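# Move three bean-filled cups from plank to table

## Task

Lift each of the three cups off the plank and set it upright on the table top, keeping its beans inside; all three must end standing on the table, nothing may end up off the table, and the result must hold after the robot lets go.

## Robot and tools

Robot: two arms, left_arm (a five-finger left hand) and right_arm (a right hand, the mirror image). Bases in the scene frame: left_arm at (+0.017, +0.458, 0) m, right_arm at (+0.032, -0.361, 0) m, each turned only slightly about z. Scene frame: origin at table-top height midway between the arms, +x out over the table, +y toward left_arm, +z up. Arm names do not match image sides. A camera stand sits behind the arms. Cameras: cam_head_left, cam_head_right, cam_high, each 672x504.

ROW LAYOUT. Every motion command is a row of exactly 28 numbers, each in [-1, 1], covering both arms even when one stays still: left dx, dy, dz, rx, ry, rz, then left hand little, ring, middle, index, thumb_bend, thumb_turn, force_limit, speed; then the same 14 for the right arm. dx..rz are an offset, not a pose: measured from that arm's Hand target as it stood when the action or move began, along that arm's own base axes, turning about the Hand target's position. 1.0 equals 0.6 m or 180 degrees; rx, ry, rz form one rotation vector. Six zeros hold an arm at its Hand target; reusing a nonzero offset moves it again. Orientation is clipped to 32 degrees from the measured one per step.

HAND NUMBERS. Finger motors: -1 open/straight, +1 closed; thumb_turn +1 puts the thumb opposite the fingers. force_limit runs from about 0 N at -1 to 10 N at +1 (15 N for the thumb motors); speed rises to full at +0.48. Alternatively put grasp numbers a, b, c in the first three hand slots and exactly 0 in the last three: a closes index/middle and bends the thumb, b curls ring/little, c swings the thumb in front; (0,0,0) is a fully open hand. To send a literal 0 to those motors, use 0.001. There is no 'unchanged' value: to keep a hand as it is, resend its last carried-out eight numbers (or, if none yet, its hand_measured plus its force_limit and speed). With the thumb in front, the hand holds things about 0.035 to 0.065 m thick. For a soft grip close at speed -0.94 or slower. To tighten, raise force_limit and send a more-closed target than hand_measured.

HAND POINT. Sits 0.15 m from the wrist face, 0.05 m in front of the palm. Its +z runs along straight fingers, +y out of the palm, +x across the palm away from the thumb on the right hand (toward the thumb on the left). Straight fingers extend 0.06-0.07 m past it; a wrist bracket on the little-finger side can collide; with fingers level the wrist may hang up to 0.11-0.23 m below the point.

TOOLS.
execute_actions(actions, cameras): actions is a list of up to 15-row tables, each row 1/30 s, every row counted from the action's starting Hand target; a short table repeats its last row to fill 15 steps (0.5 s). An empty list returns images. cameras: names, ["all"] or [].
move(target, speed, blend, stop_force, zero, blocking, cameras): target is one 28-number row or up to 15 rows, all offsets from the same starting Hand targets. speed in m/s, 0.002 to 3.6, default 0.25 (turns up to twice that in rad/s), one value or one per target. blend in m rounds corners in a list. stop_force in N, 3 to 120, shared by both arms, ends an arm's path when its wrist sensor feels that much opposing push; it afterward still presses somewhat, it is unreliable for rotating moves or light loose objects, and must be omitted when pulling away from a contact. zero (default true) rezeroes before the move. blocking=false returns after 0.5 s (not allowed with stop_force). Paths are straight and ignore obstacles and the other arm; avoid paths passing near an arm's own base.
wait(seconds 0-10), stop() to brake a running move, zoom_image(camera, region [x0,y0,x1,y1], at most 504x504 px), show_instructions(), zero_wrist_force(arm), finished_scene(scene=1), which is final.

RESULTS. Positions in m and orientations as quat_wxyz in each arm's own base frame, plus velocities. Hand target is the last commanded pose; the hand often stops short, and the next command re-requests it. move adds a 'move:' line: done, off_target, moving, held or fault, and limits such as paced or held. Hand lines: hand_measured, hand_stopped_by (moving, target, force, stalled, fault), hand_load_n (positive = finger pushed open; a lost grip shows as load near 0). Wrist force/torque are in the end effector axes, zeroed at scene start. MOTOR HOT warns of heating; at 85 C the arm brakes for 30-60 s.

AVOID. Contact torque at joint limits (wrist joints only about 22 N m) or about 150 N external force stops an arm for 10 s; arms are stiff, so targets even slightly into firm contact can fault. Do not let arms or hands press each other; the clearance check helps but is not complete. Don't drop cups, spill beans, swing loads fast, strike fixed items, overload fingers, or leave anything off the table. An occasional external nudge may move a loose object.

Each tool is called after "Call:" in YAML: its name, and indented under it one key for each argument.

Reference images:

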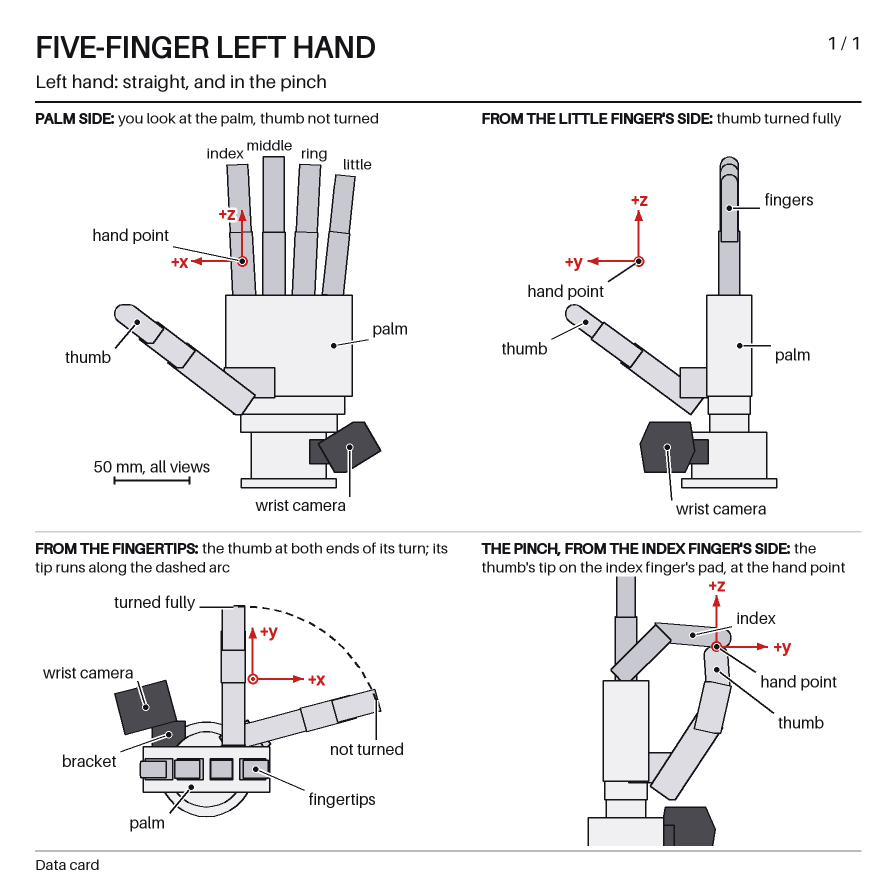

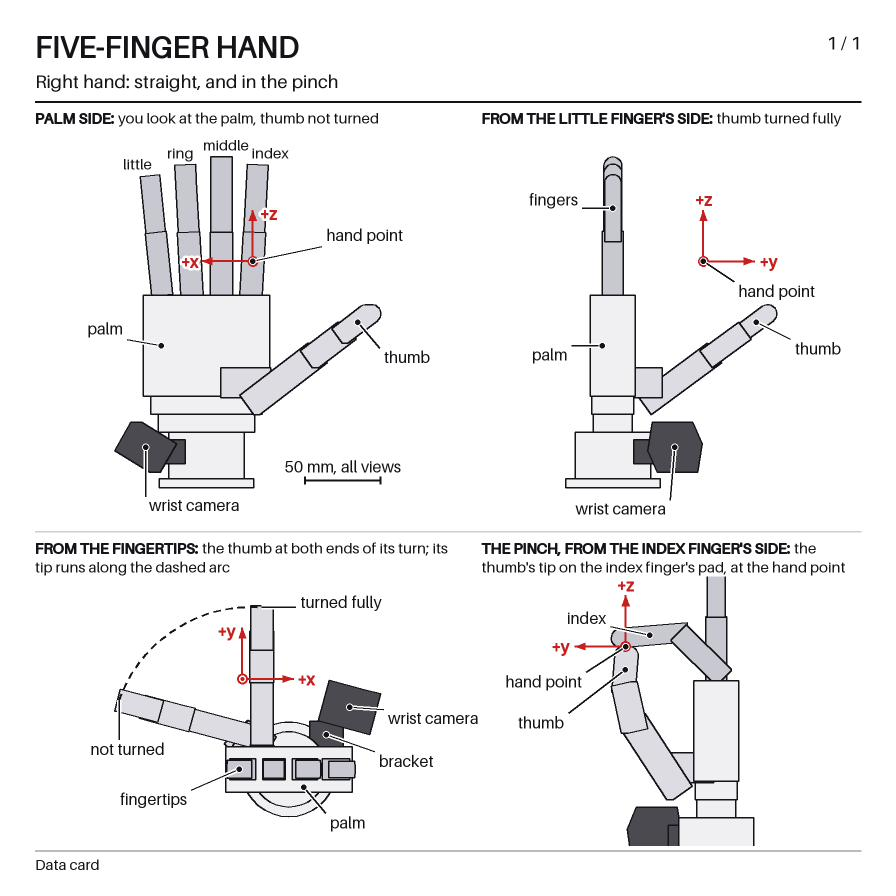

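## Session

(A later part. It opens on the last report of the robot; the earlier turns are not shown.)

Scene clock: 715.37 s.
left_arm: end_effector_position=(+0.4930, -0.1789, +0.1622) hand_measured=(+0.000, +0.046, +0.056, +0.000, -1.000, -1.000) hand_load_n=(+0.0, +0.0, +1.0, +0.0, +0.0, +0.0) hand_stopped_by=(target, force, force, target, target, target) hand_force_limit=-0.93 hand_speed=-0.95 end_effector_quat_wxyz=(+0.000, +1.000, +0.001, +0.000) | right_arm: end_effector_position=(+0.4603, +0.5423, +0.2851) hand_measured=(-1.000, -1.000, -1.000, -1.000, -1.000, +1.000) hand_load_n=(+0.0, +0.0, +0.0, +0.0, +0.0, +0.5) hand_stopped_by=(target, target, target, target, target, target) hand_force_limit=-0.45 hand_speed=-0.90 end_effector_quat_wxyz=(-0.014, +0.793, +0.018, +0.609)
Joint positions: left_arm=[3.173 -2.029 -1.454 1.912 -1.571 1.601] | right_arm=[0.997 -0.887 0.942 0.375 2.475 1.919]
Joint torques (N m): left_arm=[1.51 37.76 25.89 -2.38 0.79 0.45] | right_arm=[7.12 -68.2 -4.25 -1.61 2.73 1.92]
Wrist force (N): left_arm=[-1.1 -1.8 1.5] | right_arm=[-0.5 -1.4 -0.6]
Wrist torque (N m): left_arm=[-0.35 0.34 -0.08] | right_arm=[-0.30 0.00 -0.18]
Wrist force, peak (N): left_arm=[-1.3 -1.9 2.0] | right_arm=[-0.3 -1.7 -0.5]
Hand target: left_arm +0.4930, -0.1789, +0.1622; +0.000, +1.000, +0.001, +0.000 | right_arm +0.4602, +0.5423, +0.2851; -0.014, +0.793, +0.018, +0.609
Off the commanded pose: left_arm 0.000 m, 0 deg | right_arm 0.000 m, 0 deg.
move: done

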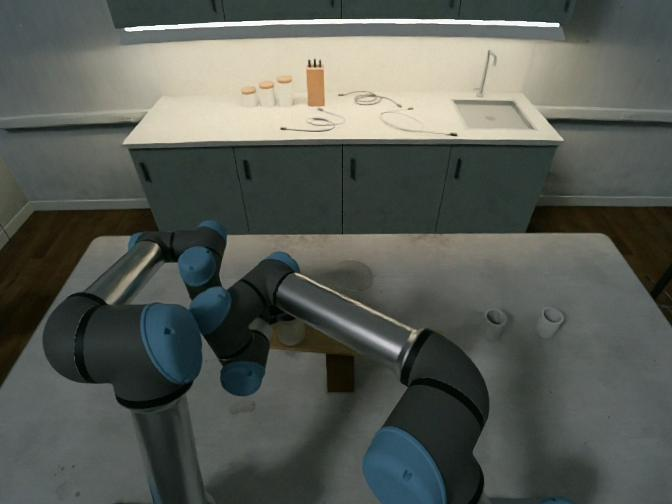

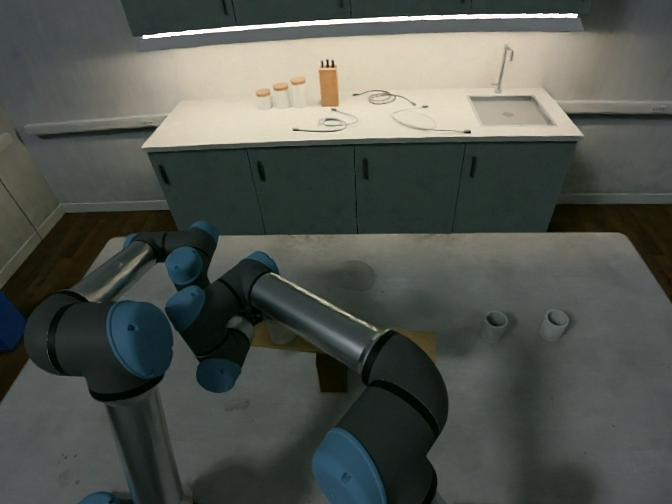

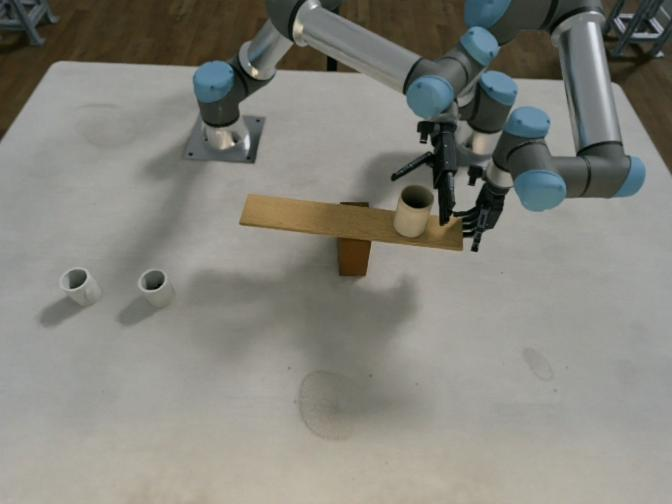

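Call:
move:
  target:
    - [0,0,0,0,0,0,0,0.22,0.22,0,-1,-1,-0.93,-0.95,0.05,0.0023,0.0,0,0,0,-1,-1,-1,-1,-1,1,-0.45,-0.9]
    - [0,0,0,0,0,0,0,0.22,0.22,0,-1,-1,-0.93,-0.95,0.05,0.0023,0.0917,0,0,0,-1,-1,-1,-1,-1,1,-0.45,-0.9]
  speed: 0.06
  cameras: ["all"]

Scene clock: 751.50 s.
left_arm: end_effector_position=(+0.4930, -0.1789, +0.1622) hand_measured=(+0.000, +0.046, +0.056, +0.000, -1.000, -1.000) hand_load_n=(+0.0, +0.0, +1.0, +0.0, +0.0, +0.0) hand_stopped_by=(target, force, force, target, target, target) hand_force_limit=-0.93 hand_speed=-0.95 end_effector_quat_wxyz=(+0.000, +1.000, +0.001, +0.000) | right_arm: end_effector_position=(+0.4902, +0.5437, +0.3400) hand_measured=(-1.000, -1.000, -1.000, -1.000, -1.000, +1.000) hand_load_n=(+0.0, +0.0, +0.0, +0.0, +0.0, +0.5) hand_stopped_by=(target, target, target, target, target, target) hand_force_limit=-0.45 hand_speed=-0.90 end_effector_quat_wxyz=(-0.014, +0.793, +0.018, +0.609)
Joint positions: left_arm=[3.173 -2.029 -1.454 1.912 -1.571 1.601] | right_arm=[0.958 -0.847 0.732 0.526 2.44 1.894]
Joint torques (N m): left_arm=[7.4 36.96 25.86 -2.19 0.78 0.49] | right_arm=[-3.89 -39.58 -40.57 1.52 0.97 1.6]
Wrist force (N): left_arm=[-1.2 -1.9 1.4] | right_arm=[-0.5 -1.3 -0.6]
Wrist torque (N m): left_arm=[-0.37 0.35 -0.09] | right_arm=[-0.28 0.00 -0.05]
Wrist force, peak (N): left_arm=[-1.4 -2.1 1.5] | right_arm=[-0.8 -2.7 -2.2]
Hand target: left_arm +0.4930, -0.1789, +0.1622; +0.000, +1.000, +0.001, +0.000 | right_arm +0.4902, +0.5437, +0.3401; -0.014, +0.793, +0.018, +0.609
Off the commanded pose: left_arm 0.000 m, 0 deg | right_arm 0.000 m, 0 deg.
move: done

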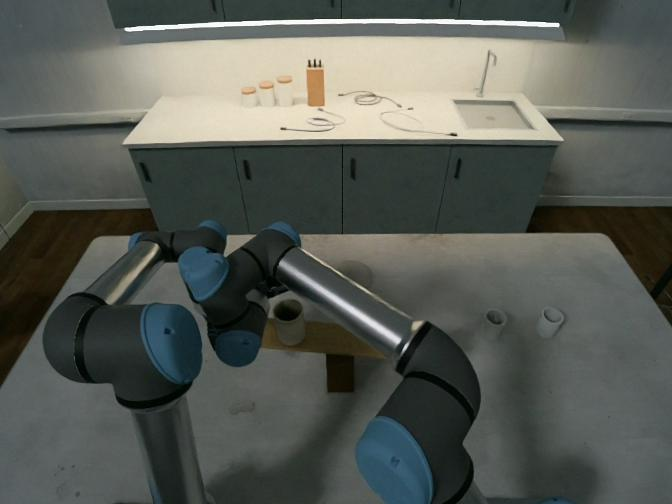

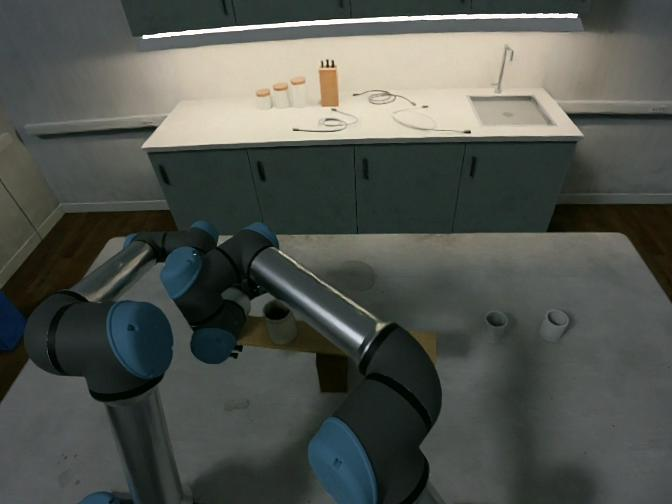

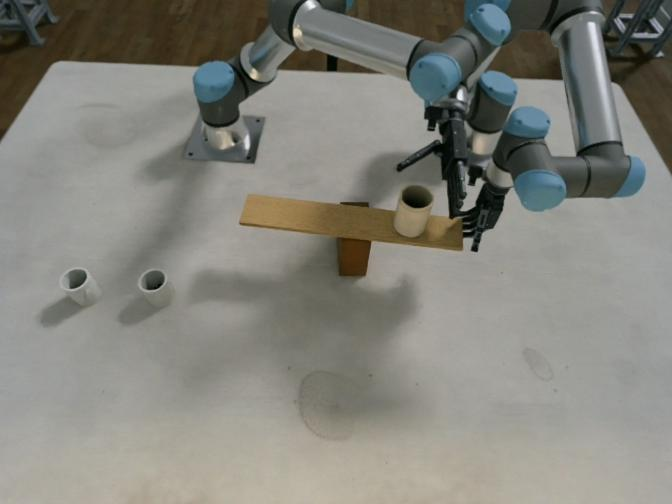

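Call:
move:
  target:
    - [0,0,0,0,0,0,0,0.22,0.22,0,-1,-1,-0.93,-0.95,0.0,-0.03,0.0,0,0,0.1667,-1,-1,-1,-1,-1,1,-0.45,-0.9]
    - [0,0,0,0,0,0,0,0.22,0.22,0,-1,-1,-0.93,-0.95,-0.0415,0.0072,0.0,0,0,0.1667,-1,-1,-1,-1,-1,1,-0.45,-0.9]
  speed: 0.15
  cameras: ["all"]

Call:
zoom_image:
  camera: "cam_high"
  region: [360, 100, 480, 260]

Scene clock: 762.70 s.
left_arm: end_effector_position=(+0.4930, -0.1789, +0.1622) hand_measured=(+0.000, +0.046, +0.056, +0.000, -1.000, -1.000) hand_load_n=(+0.0, +0.0, +1.0, +0.0, +0.0, +0.0) hand_stopped_by=(target, force, force, target, target, target) hand_force_limit=-0.93 hand_speed=-0.95 end_effector_quat_wxyz=(+0.000, +1.000, +0.001, +0.000) | right_arm: end_effector_position=(+0.4654, +0.5479, +0.3401) hand_measured=(-1.000, -1.000, -1.000, -1.000, -1.000, +1.000) hand_load_n=(+0.0, +0.5, +0.0, +0.0, +0.0, +0.0) hand_stopped_by=(target, target, target, target, target, target) hand_force_limit=-0.45 hand_speed=-0.90 end_effector_quat_wxyz=(-0.171, +0.761, +0.223, +0.584)
Joint positions: left_arm=[3.173 -2.029 -1.454 1.912 -1.571 1.601] | right_arm=[0.852 -1.218 1.297 0.193 1.844 1.646]
Joint torques (N m): left_arm=[7.12 37 25.84 -2.27 0.72 0.37] | right_arm=[9.07 -27.7 -38.98 0.81 2.41 1.9]
Wrist force (N): left_arm=[-1.1 -1.7 1.7] | right_arm=[-0.4 -1.5 -0.4]
Wrist torque (N m): left_arm=[-0.34 0.34 -0.09] | right_arm=[-0.31 -0.02 -0.18]
Wrist force, peak (N): left_arm=[-1.5 -1.9 1.6] | right_arm=[-0.8 -3.3 -1.2]
Hand target: left_arm +0.4930, -0.1789, +0.1622; +0.000, +1.000, +0.001, +0.000 | right_arm +0.4653, +0.5480, +0.3401; -0.171, +0.761, +0.223, +0.584
Off the commanded pose: left_arm 0.000 m, 0 deg | right_arm 0.000 m, 0 deg.
move: done

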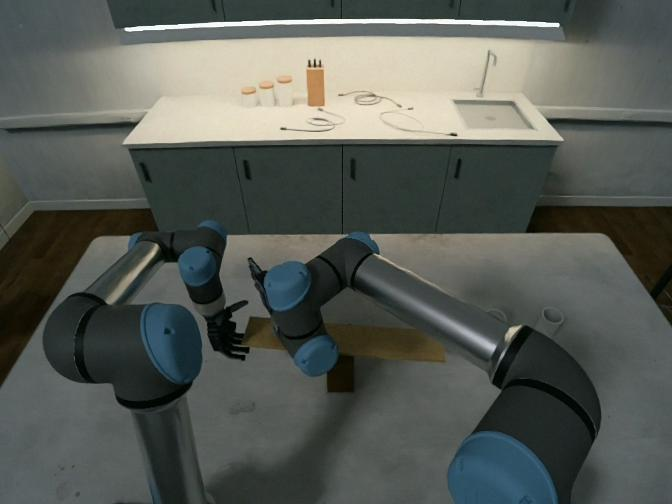

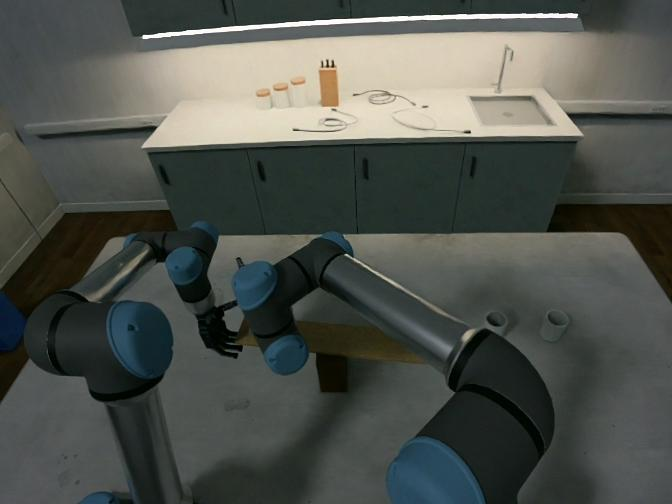

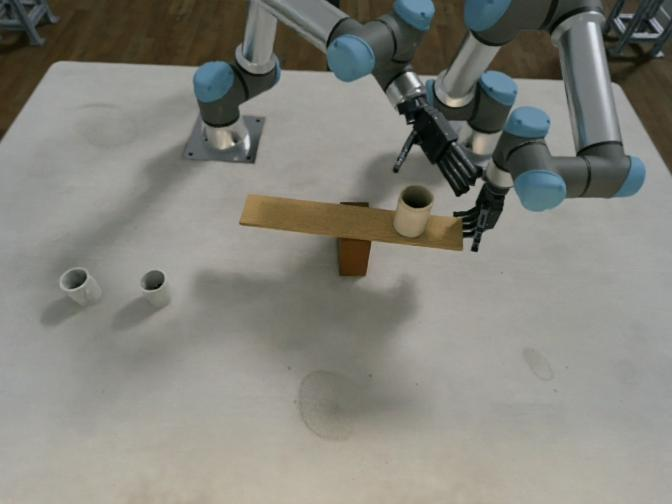

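Scaled by 3.150 from the camera's 672x504 image, which has a finer 960x720 frame.

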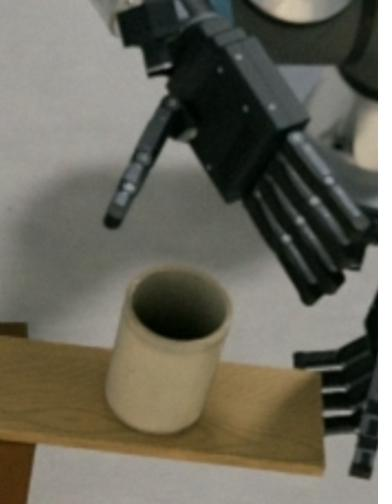

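Call:
move:
  target: [0,0,0,0,0,0,0,0.22,0.22,0,-1,-1,-0.93,-0.95,0,0,-0.1,0,0,0,-1,-1,-1,-1,-1,1,-0.45,-0.9]
  speed: 0.05
  stop_force: 3
  cameras: ["all"]

Call:
zoom_image:
  camera: "cam_high"
  region: [380, 140, 480, 240]

Call:
zoom_image:
  camera: "cam_head_left"
  region: [190, 240, 350, 400]

Scene clock: 771.67 s.
left_arm: end_effector_position=(+0.4930, -0.1789, +0.1622) hand_measured=(+0.000, +0.046, +0.056, +0.000, -1.000, -1.000) hand_load_n=(+0.0, +0.0, +0.5, +0.0, +0.0, +0.0) hand_stopped_by=(target, force, force, target, target, target) hand_force_limit=-0.93 hand_speed=-0.95 end_effector_quat_wxyz=(+0.000, +1.000, +0.001, +0.000) | right_arm: end_effector_position=(+0.4653, +0.5480, +0.2801) hand_measured=(-1.000, -1.000, -1.000, -1.000, -1.000, +1.000) hand_load_n=(+0.0, +0.0, +0.0, +0.0, +0.0, +0.0) hand_stopped_by=(target, target, target, target, target, target) hand_force_limit=-0.45 hand_speed=-0.90 end_effector_quat_wxyz=(-0.171, +0.761, +0.223, +0.584)
Joint positions: left_arm=[3.173 -2.029 -1.454 1.912 -1.571 1.601] | right_arm=[0.853 -1.196 1.421 0.047 1.844 1.646]
Joint torques (N m): left_arm=[6.44 37.2 26.2 -2.15 0.7 0.45] | right_arm=[-1.31 -28.13 -6.82 -2.74 -0.67 -1.42]
Wrist force (N): left_arm=[-1.3 -1.8 1.3] | right_arm=[-0.2 -1.2 -0.5]
Wrist torque (N m): left_arm=[-0.33 0.35 -0.10] | right_arm=[-0.27 -0.05 -0.17]
Wrist force, peak (N): left_arm=[-1.4 -1.9 1.8] | right_arm=[-0.6 -1.7 -0.5]
Hand target: left_arm +0.4930, -0.1789, +0.1622; +0.000, +1.000, +0.001, +0.000 | right_arm +0.4653, +0.5480, +0.2801; -0.171, +0.761, +0.223, +0.584
Off the commanded pose: left_arm 0.000 m, 0 deg | right_arm 0.000 m, 0 deg.
move: done

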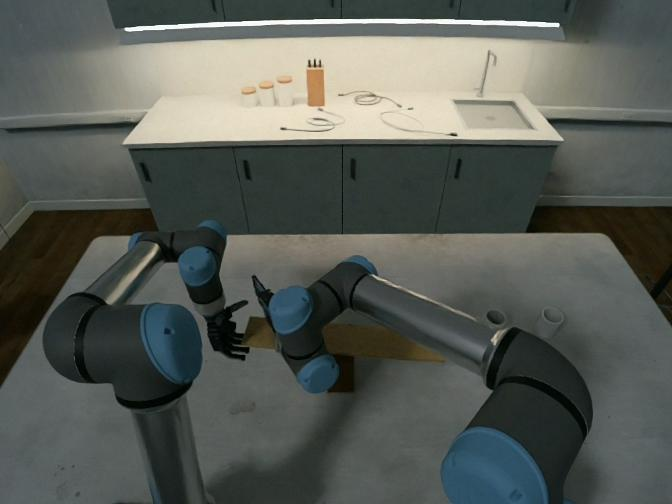

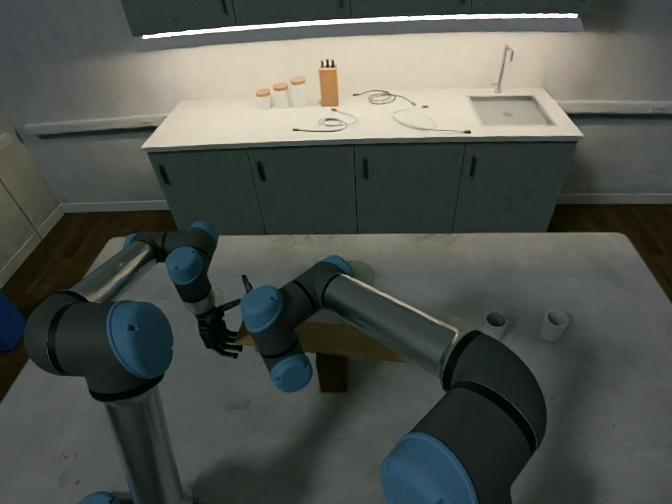

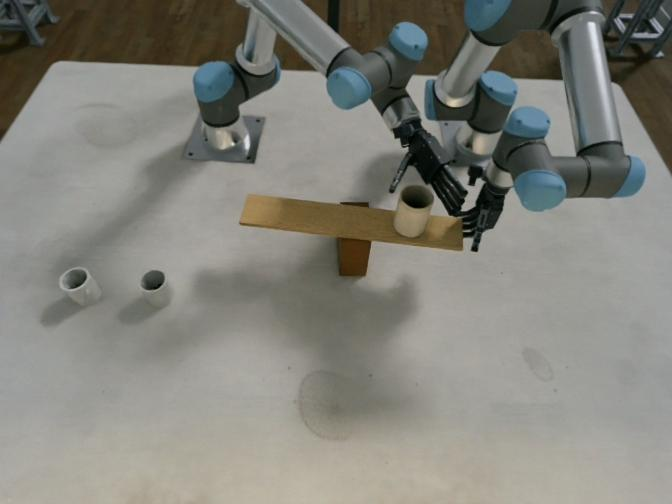

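Scaled by 5.040 from the camera's 672x504 image, which has a finer 960x720 frame.

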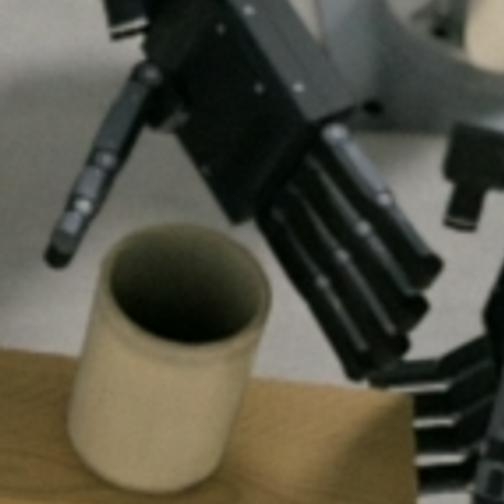

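Scaled by 3.150 from the camera's 672x504 image, which has a finer 960x720 frame.

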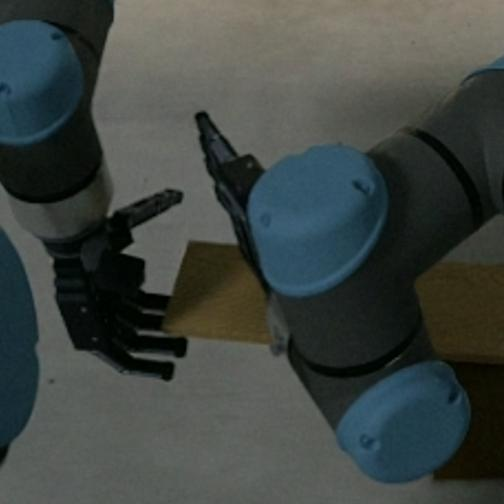

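Call:
move:
  target:
    - [0,0,0,0,0,0,0,0.22,0.22,0,-1,-1,-0.93,-0.95,-0.0065,0.0009,0,0,0,0,-1,-1,-1,-1,-1,1,-0.45,-0.9]
    - [0,0,0,0,0,0,0,0.22,0.22,0,-1,-1,-0.93,-0.95,-0.0065,0.0009,-0.03,0,0,0,-1,-1,-1,-1,-1,1,-0.45,-0.9]
  speed: 0.02
  stop_force: 3
  cameras: ["cam_high"]

Call:
zoom_image:
  camera: "cam_high"
  region: [380, 140, 480, 240]

Scene clock: 782.80 s.
left_arm: end_effector_position=(+0.4930, -0.1789, +0.1622) hand_measured=(+0.000, +0.046, +0.056, +0.000, -1.000, -1.000) hand_load_n=(+0.0, +0.0, +1.0, +0.0, +0.0, +0.0) hand_stopped_by=(target, force, force, target, target, target) hand_force_limit=-0.93 hand_speed=-0.95 end_effector_quat_wxyz=(+0.000, +1.000, +0.001, +0.000) | right_arm: end_effector_position=(+0.4614, +0.5486, +0.2722) hand_measured=(-1.000, -1.000, -1.000, -1.000, -1.000, +1.000) hand_load_n=(+0.0, +0.0, +0.0, +0.0, +0.0, +0.5) hand_stopped_by=(target, target, target, target, target, target) hand_force_limit=-0.45 hand_speed=-0.90 end_effector_quat_wxyz=(-0.171, +0.761, +0.223, +0.584)
Joint positions: left_arm=[3.173 -2.029 -1.454 1.912 -1.571 1.601] | right_arm=[0.859 -1.195 1.44 0.027 1.85 1.648]
Joint torques (N m): left_arm=[6.75 37.99 25.55 -2.25 0.75 0.5] | right_arm=[-2.84 -55.14 -38.09 0.95 1.06 0.45]
Wrist force (N): left_arm=[-1.2 -1.4 1.0] | right_arm=[-0.2 -1.2 -0.7]
Wrist torque (N m): left_arm=[-0.32 0.35 -0.10] | right_arm=[-0.24 -0.04 -0.18]
Wrist force, peak (N): left_arm=[-1.1 -1.2 4.0] | right_arm=[4.3 -1.7 -2.3]
Hand target: left_arm +0.4930, -0.1789, +0.1622; +0.000, +1.000, +0.001, +0.000 | right_arm +0.4614, +0.5485, +0.2722; -0.171, +0.761, +0.223, +0.584 (not the last commanded pose)
Off the commanded pose: left_arm 0.000 m, 0 deg | right_arm 0.010 m, 0 deg.
move: contact (right_arm); path passed 1 of 2 targets
Images, in order (width x height): cam_high 672x504.

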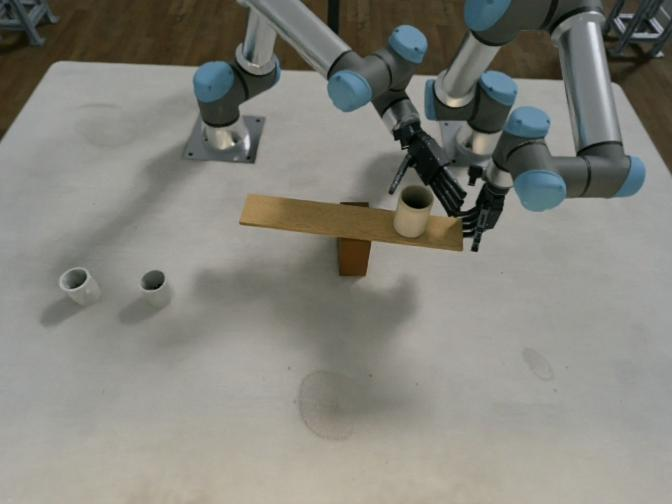

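Scaled by 5.040 from the camera's 672x504 image, which has a finer 960x720 frame.

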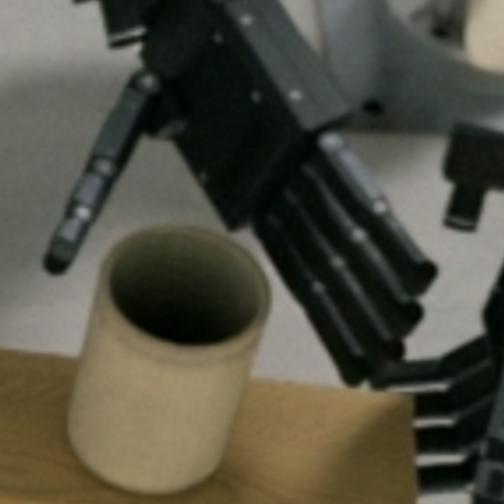

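Call:
move:
  target:
    - [0,0,0,0,0,0,0,0.22,0.22,0,-1,-1,-0.93,-0.95,0,0,0.02,0,0,0,-1,-1,-1,-1,-1,1,-0.45,-0.9]
    - [0,0,0,0,0,0,0,0.22,0.22,0,-1,-1,-0.93,-0.95,-0.0162,-0.0025,0.02,0,0,0,-1,-1,-1,-1,-1,1,-0.45,-0.9]
  speed: 0.03
  cameras: ["cam_high"]

Call:
zoom_image:
  camera: "cam_high"
  region: [380, 140, 480, 240]

Scene clock: 796.97 s.
left_arm: end_effector_position=(+0.4930, -0.1789, +0.1622) hand_measured=(+0.000, +0.046, +0.056, +0.000, -1.000, -1.000) hand_load_n=(+0.0, +0.5, +1.0, +0.5, +0.0, +0.0) hand_stopped_by=(target, force, force, target, target, target) hand_force_limit=-0.93 hand_speed=-0.95 end_effector_quat_wxyz=(+0.000, +1.000, +0.001, +0.000) | right_arm: end_effector_position=(+0.4519, +0.5471, +0.2842) hand_measured=(-1.000, -1.000, -1.000, -1.000, -1.000, +1.000) hand_load_n=(+0.0, +0.0, +0.0, +0.0, +0.0, +0.0) hand_stopped_by=(target, target, target, target, target, target) hand_force_limit=-0.45 hand_speed=-0.90 end_effector_quat_wxyz=(-0.171, +0.761, +0.223, +0.584)
Joint positions: left_arm=[3.173 -2.029 -1.454 1.912 -1.571 1.601] | right_arm=[0.871 -1.214 1.435 0.052 1.862 1.652]
Joint torques (N m): left_arm=[7.65 37.67 25.14 -2.18 0.55 0.48] | right_arm=[9.09 -53.91 -6.15 -2.72 2.17 1.87]
Wrist force (N): left_arm=[-1.0 -1.6 1.7] | right_arm=[-0.4 -1.2 -0.5]
Wrist torque (N m): left_arm=[-0.36 0.32 -0.08] | right_arm=[-0.26 -0.03 -0.18]
Wrist force, peak (N): left_arm=[-1.4 -1.6 1.7] | right_arm=[-0.3 -1.7 -0.5]
Hand target: left_arm +0.4930, -0.1789, +0.1622; +0.000, +1.000, +0.001, +0.000 | right_arm +0.4517, +0.5470, +0.2842; -0.171, +0.761, +0.223, +0.584
Off the commanded pose: left_arm 0.000 m, 0 deg | right_arm 0.000 m, 0 deg.
move: done
Images, in order (width x height): cam_high 672x504.

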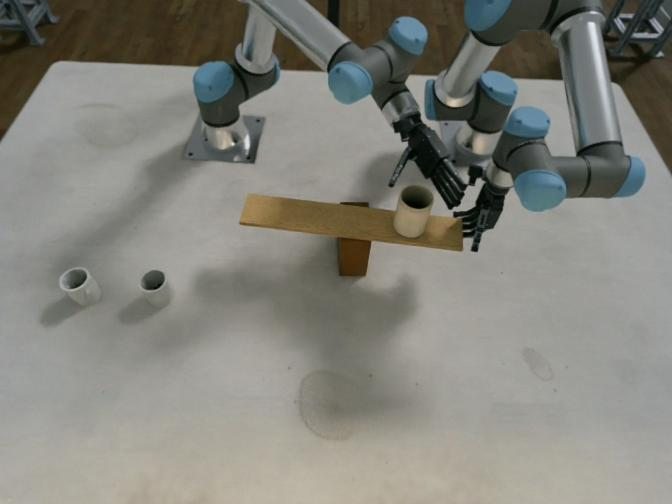

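Scaled by 5.040 from the camera's 672x504 image, which has a finer 960x720 frame.

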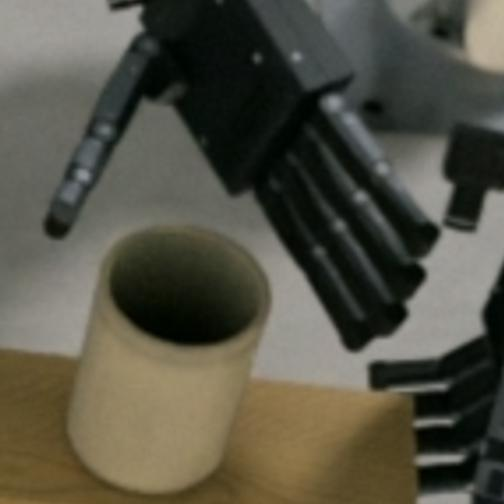

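Call:
move:
  target: [0,0,0,0,0,0,0,0.22,0.22,0,-1,-1,-0.93,-0.95,0,0,-0.045,0,0,0,-1,-1,-1,-1,-1,1,-0.45,-0.9]
  speed: 0.015
  stop_force: 3
  cameras: ["cam_high"]

Call:
zoom_image:
  camera: "cam_high"
  region: [380, 140, 480, 240]

Scene clock: 803.57 s.
left_arm: end_effector_position=(+0.4930, -0.1789, +0.1622) hand_measured=(+0.000, +0.046, +0.056, +0.000, -1.000, -1.000) hand_load_n=(+0.0, +0.0, +0.5, +0.0, +0.0, +0.0) hand_stopped_by=(target, force, force, target, target, target) hand_force_limit=-0.93 hand_speed=-0.95 end_effector_quat_wxyz=(+0.000, +1.000, +0.001, +0.000) | right_arm: end_effector_position=(+0.4517, +0.5470, +0.2572) hand_measured=(-1.000, -1.000, -1.000, -1.000, -1.000, +1.000) hand_load_n=(+0.0, +0.0, +0.5, +0.0, +0.0, +0.5) hand_stopped_by=(target, target, target, target, target, target) hand_force_limit=-0.45 hand_speed=-0.90 end_effector_quat_wxyz=(-0.171, +0.761, +0.223, +0.584)
Joint positions: left_arm=[3.173 -2.029 -1.454 1.912 -1.571 1.601] | right_arm=[0.872 -1.198 1.484 -0.013 1.862 1.652]
Joint torques (N m): left_arm=[6.52 36.62 25.79 -2.02 0.7 0.44] | right_arm=[6.48 -27.92 -6.74 -2.79 1.59 0.38]
Wrist force (N): left_arm=[-1.2 -1.6 1.2] | right_arm=[-0.2 -1.2 -0.7]
Wrist torque (N m): left_arm=[-0.35 0.35 -0.10] | right_arm=[-0.26 -0.04 -0.18]
Wrist force, peak (N): left_arm=[-1.4 -1.5 1.8] | right_arm=[-0.2 -1.5 -0.8]
Hand target: left_arm +0.4930, -0.1789, +0.1622; +0.000, +1.000, +0.001, +0.000 | right_arm +0.4517, +0.5470, +0.2572; -0.171, +0.761, +0.223, +0.584
Off the commanded pose: left_arm 0.000 m, 0 deg | right_arm 0.000 m, 0 deg.
move: done
Images, in order (width x height): cam_high 672x504.

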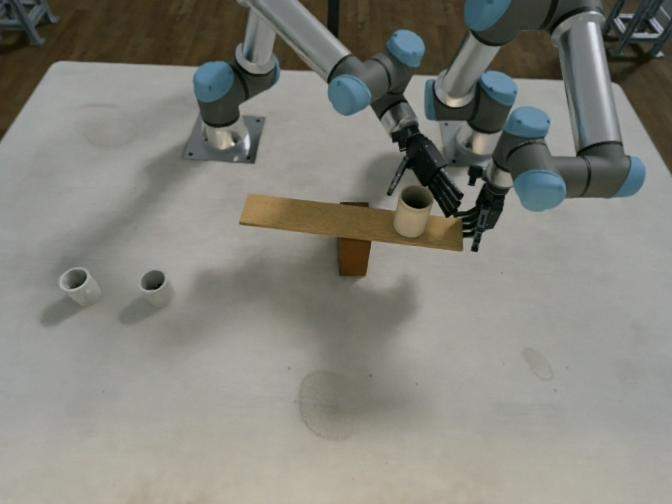

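Scaled by 5.040 from the camera's 672x504 image, which has a finer 960x720 frame.

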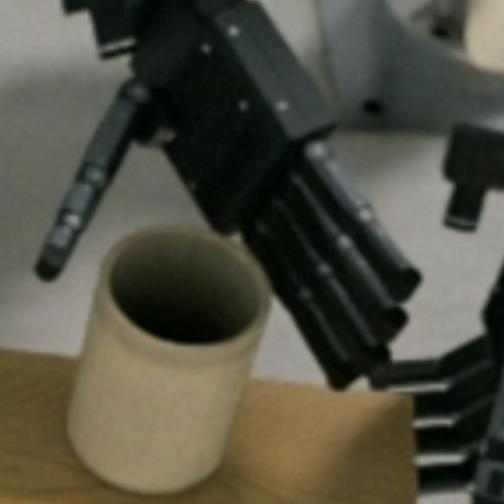

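Call:
move:
  target: [0,0,0,0,0,0,0,0.22,0.22,0,-1,-1,-0.93,-0.95,0,0,-0.045,0,0,0,-1,-1,-1,-1,-1,1,-0.45,-0.9]
  speed: 0.015
  stop_force: 3
  cameras: ["cam_high"]

Call:
zoom_image:
  camera: "cam_high"
  region: [380, 140, 480, 240]

Scene clock: 807.67 s.
left_arm: end_effector_position=(+0.4930, -0.1789, +0.1622) hand_measured=(+0.000, +0.046, +0.056, +0.000, -1.000, -1.000) hand_load_n=(+0.0, +0.0, +0.5, +0.0, -0.5, +0.0) hand_stopped_by=(target, force, force, target, target, target) hand_force_limit=-0.93 hand_speed=-0.95 end_effector_quat_wxyz=(+0.000, +1.000, +0.001, +0.000) | right_arm: end_effector_position=(+0.4517, +0.5470, +0.2302) hand_measured=(-1.000, -1.000, -1.000, -1.000, -1.000, +1.000) hand_load_n=(+0.0, +0.0, +0.0, +0.0, +0.0, +0.5) hand_stopped_by=(target, target, target, target, target, target) hand_force_limit=-0.45 hand_speed=-0.90 end_effector_quat_wxyz=(-0.171, +0.761, +0.223, +0.584)
Joint positions: left_arm=[3.173 -2.029 -1.454 1.912 -1.571 1.601] | right_arm=[0.872 -1.178 1.528 -0.077 1.862 1.652]
Joint torques (N m): left_arm=[5.97 36.65 25.35 -2 0.66 0.43] | right_arm=[3.32 -28.23 -5.93 -2.63 -0.2 1.47]
Wrist force (N): left_arm=[-1.2 -1.6 1.3] | right_arm=[-0.2 -1.3 -0.7]
Wrist torque (N m): left_arm=[-0.35 0.35 -0.10] | right_arm=[-0.28 -0.06 -0.18]
Wrist force, peak (N): left_arm=[-1.3 -1.9 1.6] | right_arm=[-0.1 -1.5 -1.0]
Hand target: left_arm +0.4930, -0.1789, +0.1622; +0.000, +1.000, +0.001, +0.000 | right_arm +0.4517, +0.5470, +0.2302; -0.171, +0.761, +0.223, +0.584
Off the commanded pose: left_arm 0.000 m, 0 deg | right_arm 0.000 m, 0 deg.
move: done
Images, in order (width x height): cam_high 672x504.

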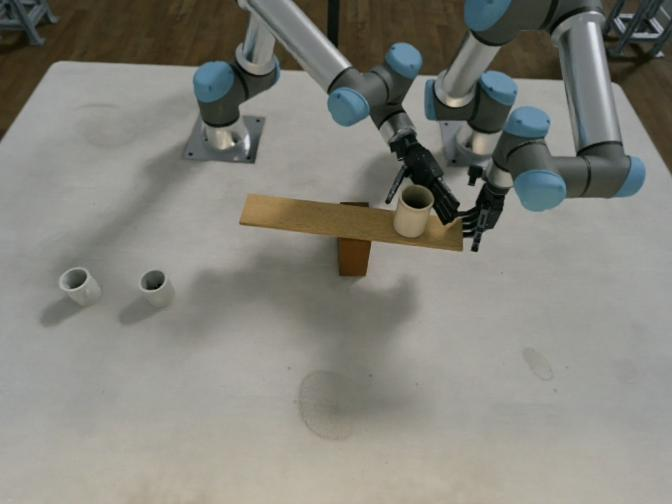

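Scaled by 5.040 from the camera's 672x504 image, which has a finer 960x720 frame.

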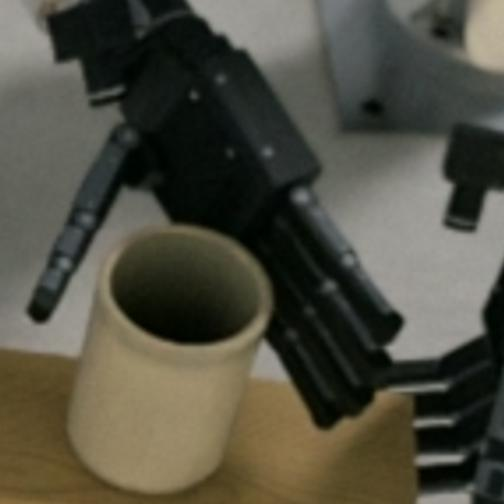

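Call:
move:
  target: [0,0,0,0,0,0,0,0.22,0.22,0,-1,-1,-0.93,-0.95,0,0,-0.0503,0,0,0,-1,-1,-1,-1,-1,1,-0.45,-0.9]
  speed: 0.015
  stop_force: 3
  cameras: ["all"]

Call:
zoom_image:
  camera: "cam_high"
  region: [380, 140, 480, 240]

Call:
zoom_image:
  camera: "cam_head_left"
  region: [190, 240, 350, 400]

Scene clock: 813.60 s.
left_arm: end_effector_position=(+0.4930, -0.1789, +0.1622) hand_measured=(+0.000, +0.046, +0.056, +0.000, -1.000, -1.000) hand_load_n=(+0.0, +0.0, +0.5, +0.0, +0.0, +0.0) hand_stopped_by=(target, force, force, target, target, target) hand_force_limit=-0.93 hand_speed=-0.95 end_effector_quat_wxyz=(+0.000, +1.000, +0.001, +0.000) | right_arm: end_effector_position=(+0.4517, +0.5470, +0.2000) hand_measured=(-1.000, -1.000, -1.000, -1.000, -1.000, +1.000) hand_load_n=(-0.5, +0.0, +0.0, +0.0, +0.0, +0.0) hand_stopped_by=(target, target, target, target, target, target) hand_force_limit=-0.45 hand_speed=-0.90 end_effector_quat_wxyz=(-0.171, +0.761, +0.223, +0.584)
Joint positions: left_arm=[3.173 -2.029 -1.454 1.912 -1.571 1.601] | right_arm=[0.872 -1.152 1.572 -0.148 1.862 1.652]
Joint torques (N m): left_arm=[6.08 36.86 25.1 -1.93 0.8 0.48] | right_arm=[-2.38 -28.73 -4.77 -2.78 1.35 0.74]
Wrist force (N): left_arm=[-1.3 -1.3 1.7] | right_arm=[-0.4 -1.3 -0.5]
Wrist torque (N m): left_arm=[-0.31 0.36 -0.11] | right_arm=[-0.28 -0.03 -0.18]
Wrist force, peak (N): left_arm=[-1.2 -1.7 1.8] | right_arm=[-0.4 -1.8 -0.6]
Hand target: left_arm +0.4930, -0.1789, +0.1622; +0.000, +1.000, +0.001, +0.000 | right_arm +0.4517, +0.5470, +0.2000; -0.171, +0.761, +0.223, +0.584
Off the commanded pose: left_arm 0.000 m, 0 deg | right_arm 0.000 m, 0 deg.
move: done

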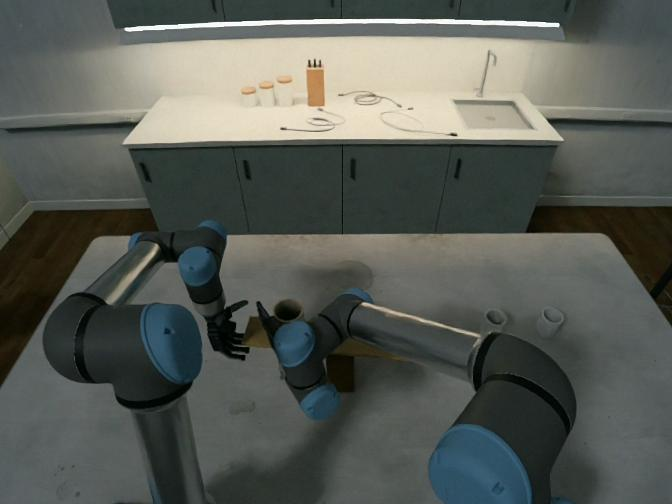

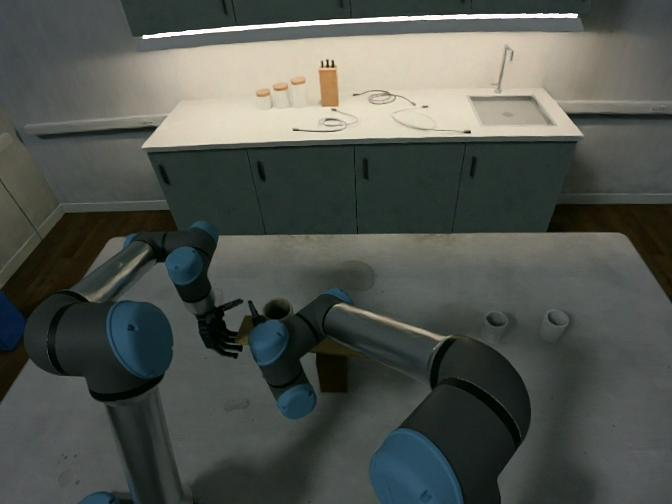

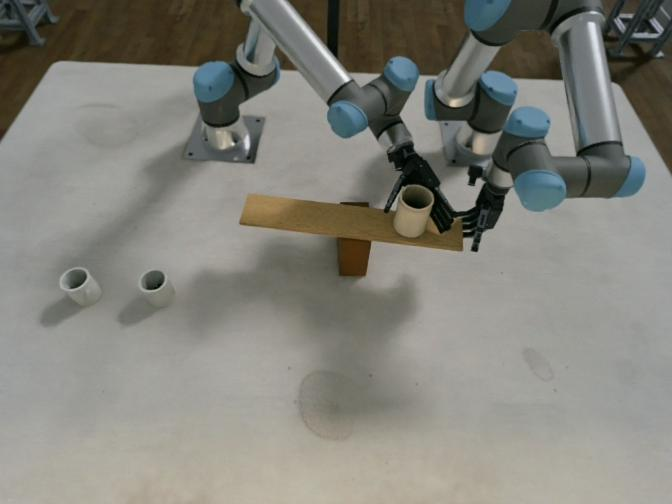

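Scaled by 5.040 from the camera's 672x504 image, which has a finer 960x720 frame.

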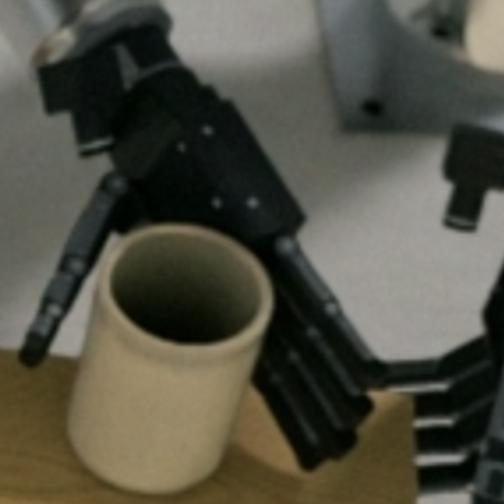

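Scaled by 3.150 from the camera's 672x504 image, which has a finer 960x720 frame.

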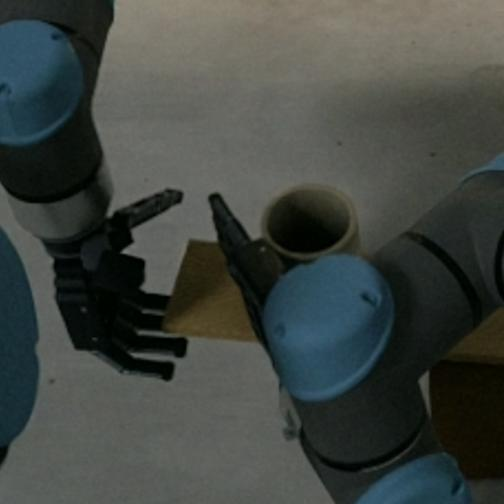

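Call:
move:
  target: [0,0,0,0,0,0,0,0.22,0.22,0,-1,-1,-0.93,-0.95,0.0036,-0.0057,0,0,0,0,-1,-1,-1,-1,-1,1,-0.45,-0.9]
  speed: 0.006
  stop_force: 3
  cameras: ["cam_high"]

Call:
zoom_image:
  camera: "cam_high"
  region: [380, 140, 480, 240]

Scene clock: 821.73 s.
left_arm: end_effector_position=(+0.4930, -0.1789, +0.1622) hand_measured=(+0.000, +0.046, +0.056, +0.000, -1.000, -1.000) hand_load_n=(+0.0, +0.0, +0.5, +0.0, +0.0, +0.0) hand_stopped_by=(target, force, force, target, target, target) hand_force_limit=-0.93 hand_speed=-0.95 end_effector_quat_wxyz=(+0.000, +1.000, +0.001, +0.000) | right_arm: end_effector_position=(+0.4539, +0.5436, +0.2000) hand_measured=(-1.000, -1.000, -1.000, -1.000, -1.000, +1.000) hand_load_n=(+0.0, +0.0, +0.0, +0.0, +0.0, +0.5) hand_stopped_by=(target, target, target, target, target, target) hand_force_limit=-0.45 hand_speed=-0.90 end_effector_quat_wxyz=(-0.171, +0.761, +0.223, +0.584)
Joint positions: left_arm=[3.173 -2.029 -1.454 1.912 -1.571 1.601] | right_arm=[0.864 -1.156 1.58 -0.151 1.855 1.65]
Joint torques (N m): left_arm=[5.52 36.03 26.2 -1.84 0.66 0.51] | right_arm=[-7.58 -54.22 -5.27 -2.58 -1.85 -1.44]
Wrist force (N): left_arm=[-1.1 -1.7 1.0] | right_arm=[-0.1 -3.1 -0.9]
Wrist torque (N m): left_arm=[-0.34 0.33 -0.09] | right_arm=[-0.34 -0.02 -0.26]
Wrist force, peak (N): left_arm=[-1.3 -1.7 1.7] | right_arm=[-0.3 -3.3 -0.9]
Hand target: left_arm +0.4930, -0.1789, +0.1622; +0.000, +1.000, +0.001, +0.000 | right_arm +0.4539, +0.5436, +0.2000; -0.171, +0.761, +0.223, +0.584
Off the commanded pose: left_arm 0.000 m, 0 deg | right_arm 0.000 m, 0 deg.
move: done
Images, in order (width x height): cam_high 672x504.

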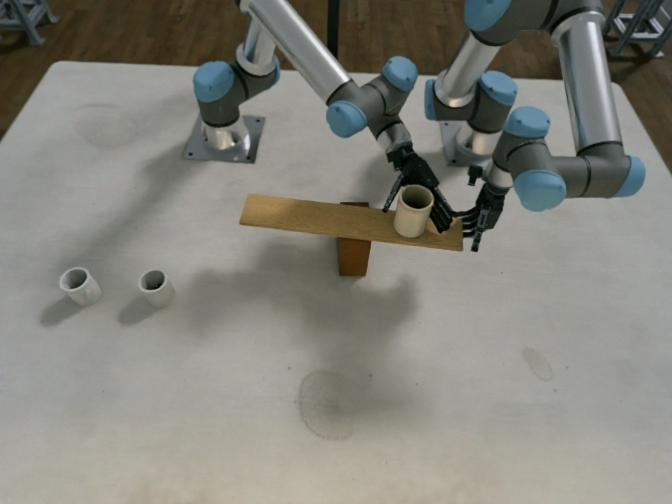

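Scaled by 5.040 from the camera's 672x504 image, which has a finer 960x720 frame.

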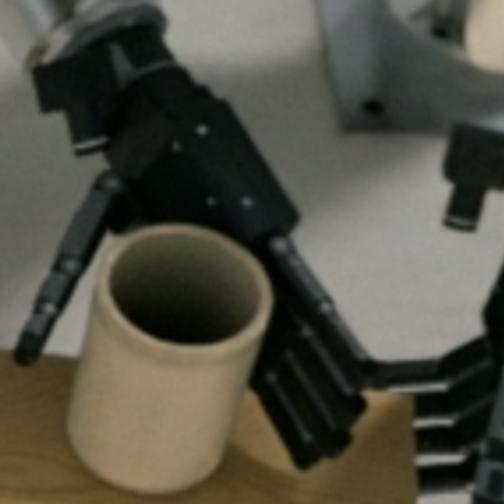

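Call:
move:
  target: [0,0,0,0,0,0,0,0.22,0.22,0,-1,-1,-0.93,-0.95,0,0,0,0,0,0,-1,-1,-0.64,-0.68,-1,1,-0.9,-0.9]
  cameras: ["cam_high"]

Call:
zoom_image:
  camera: "cam_high"
  region: [380, 140, 480, 240]

Scene clock: 826.13 s.
left_arm: end_effector_position=(+0.4930, -0.1789, +0.1622) hand_measured=(+0.000, +0.046, +0.056, +0.000, -1.000, -1.000) hand_load_n=(+0.0, +0.0, +0.5, +0.0, +0.0, +0.0) hand_stopped_by=(target, force, force, target, target, target) hand_force_limit=-0.93 hand_speed=-0.95 end_effector_quat_wxyz=(+0.000, +1.000, +0.001, +0.000) | right_arm: end_effector_position=(+0.4539, +0.5436, +0.2000) hand_measured=(-1.000, -1.000, -0.640, -0.680, -1.000, +1.000) hand_load_n=(+0.0, +0.0, +0.0, +0.5, +0.0, +0.0) hand_stopped_by=(target, target, target, target, target, target) hand_force_limit=-0.90 hand_speed=-0.90 end_effector_quat_wxyz=(-0.171, +0.761, +0.223, +0.584)
Joint positions: left_arm=[3.173 -2.029 -1.454 1.912 -1.571 1.601] | right_arm=[0.864 -1.156 1.58 -0.151 1.855 1.65]
Joint torques (N m): left_arm=[5.97 37.2 25.93 -1.79 0.53 0.25] | right_arm=[-7.24 -53.94 -5.84 -2.54 -1.32 -1.45]
Wrist force (N): left_arm=[-1.2 -1.6 1.1] | right_arm=[0.1 -3.0 -1.0]
Wrist torque (N m): left_arm=[-0.34 0.36 -0.10] | right_arm=[-0.33 -0.01 -0.26]
Wrist force, peak (N): left_arm=[-1.2 -1.8 1.5] | right_arm=[0.4 -3.5 -1.0]
Hand target: left_arm +0.4930, -0.1789, +0.1622; +0.000, +1.000, +0.001, +0.000 | right_arm +0.4539, +0.5436, +0.2000; -0.171, +0.761, +0.223, +0.584
Off the commanded pose: left_arm 0.000 m, 0 deg | right_arm 0.000 m, 0 deg.
move: done
Images, in order (width x height): cam_high 672x504.

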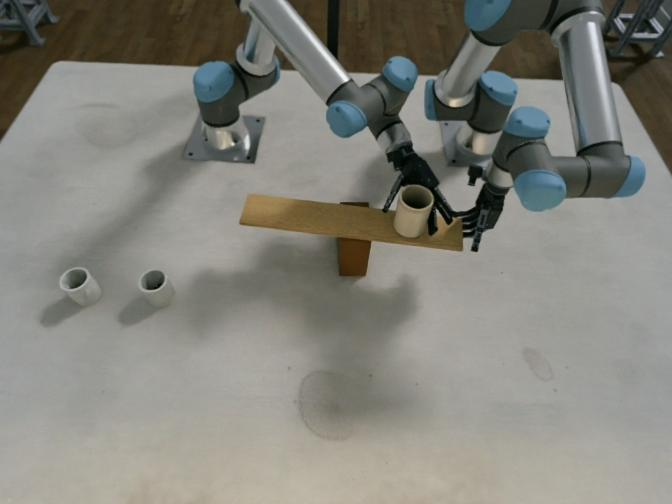

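Scaled by 5.040 from the camera's 672x504 image, which has a finer 960x720 frame.

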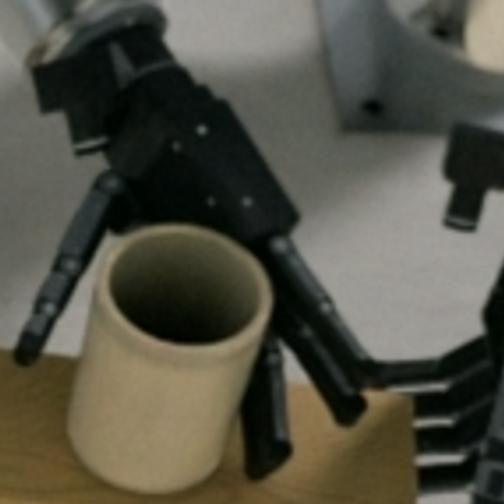

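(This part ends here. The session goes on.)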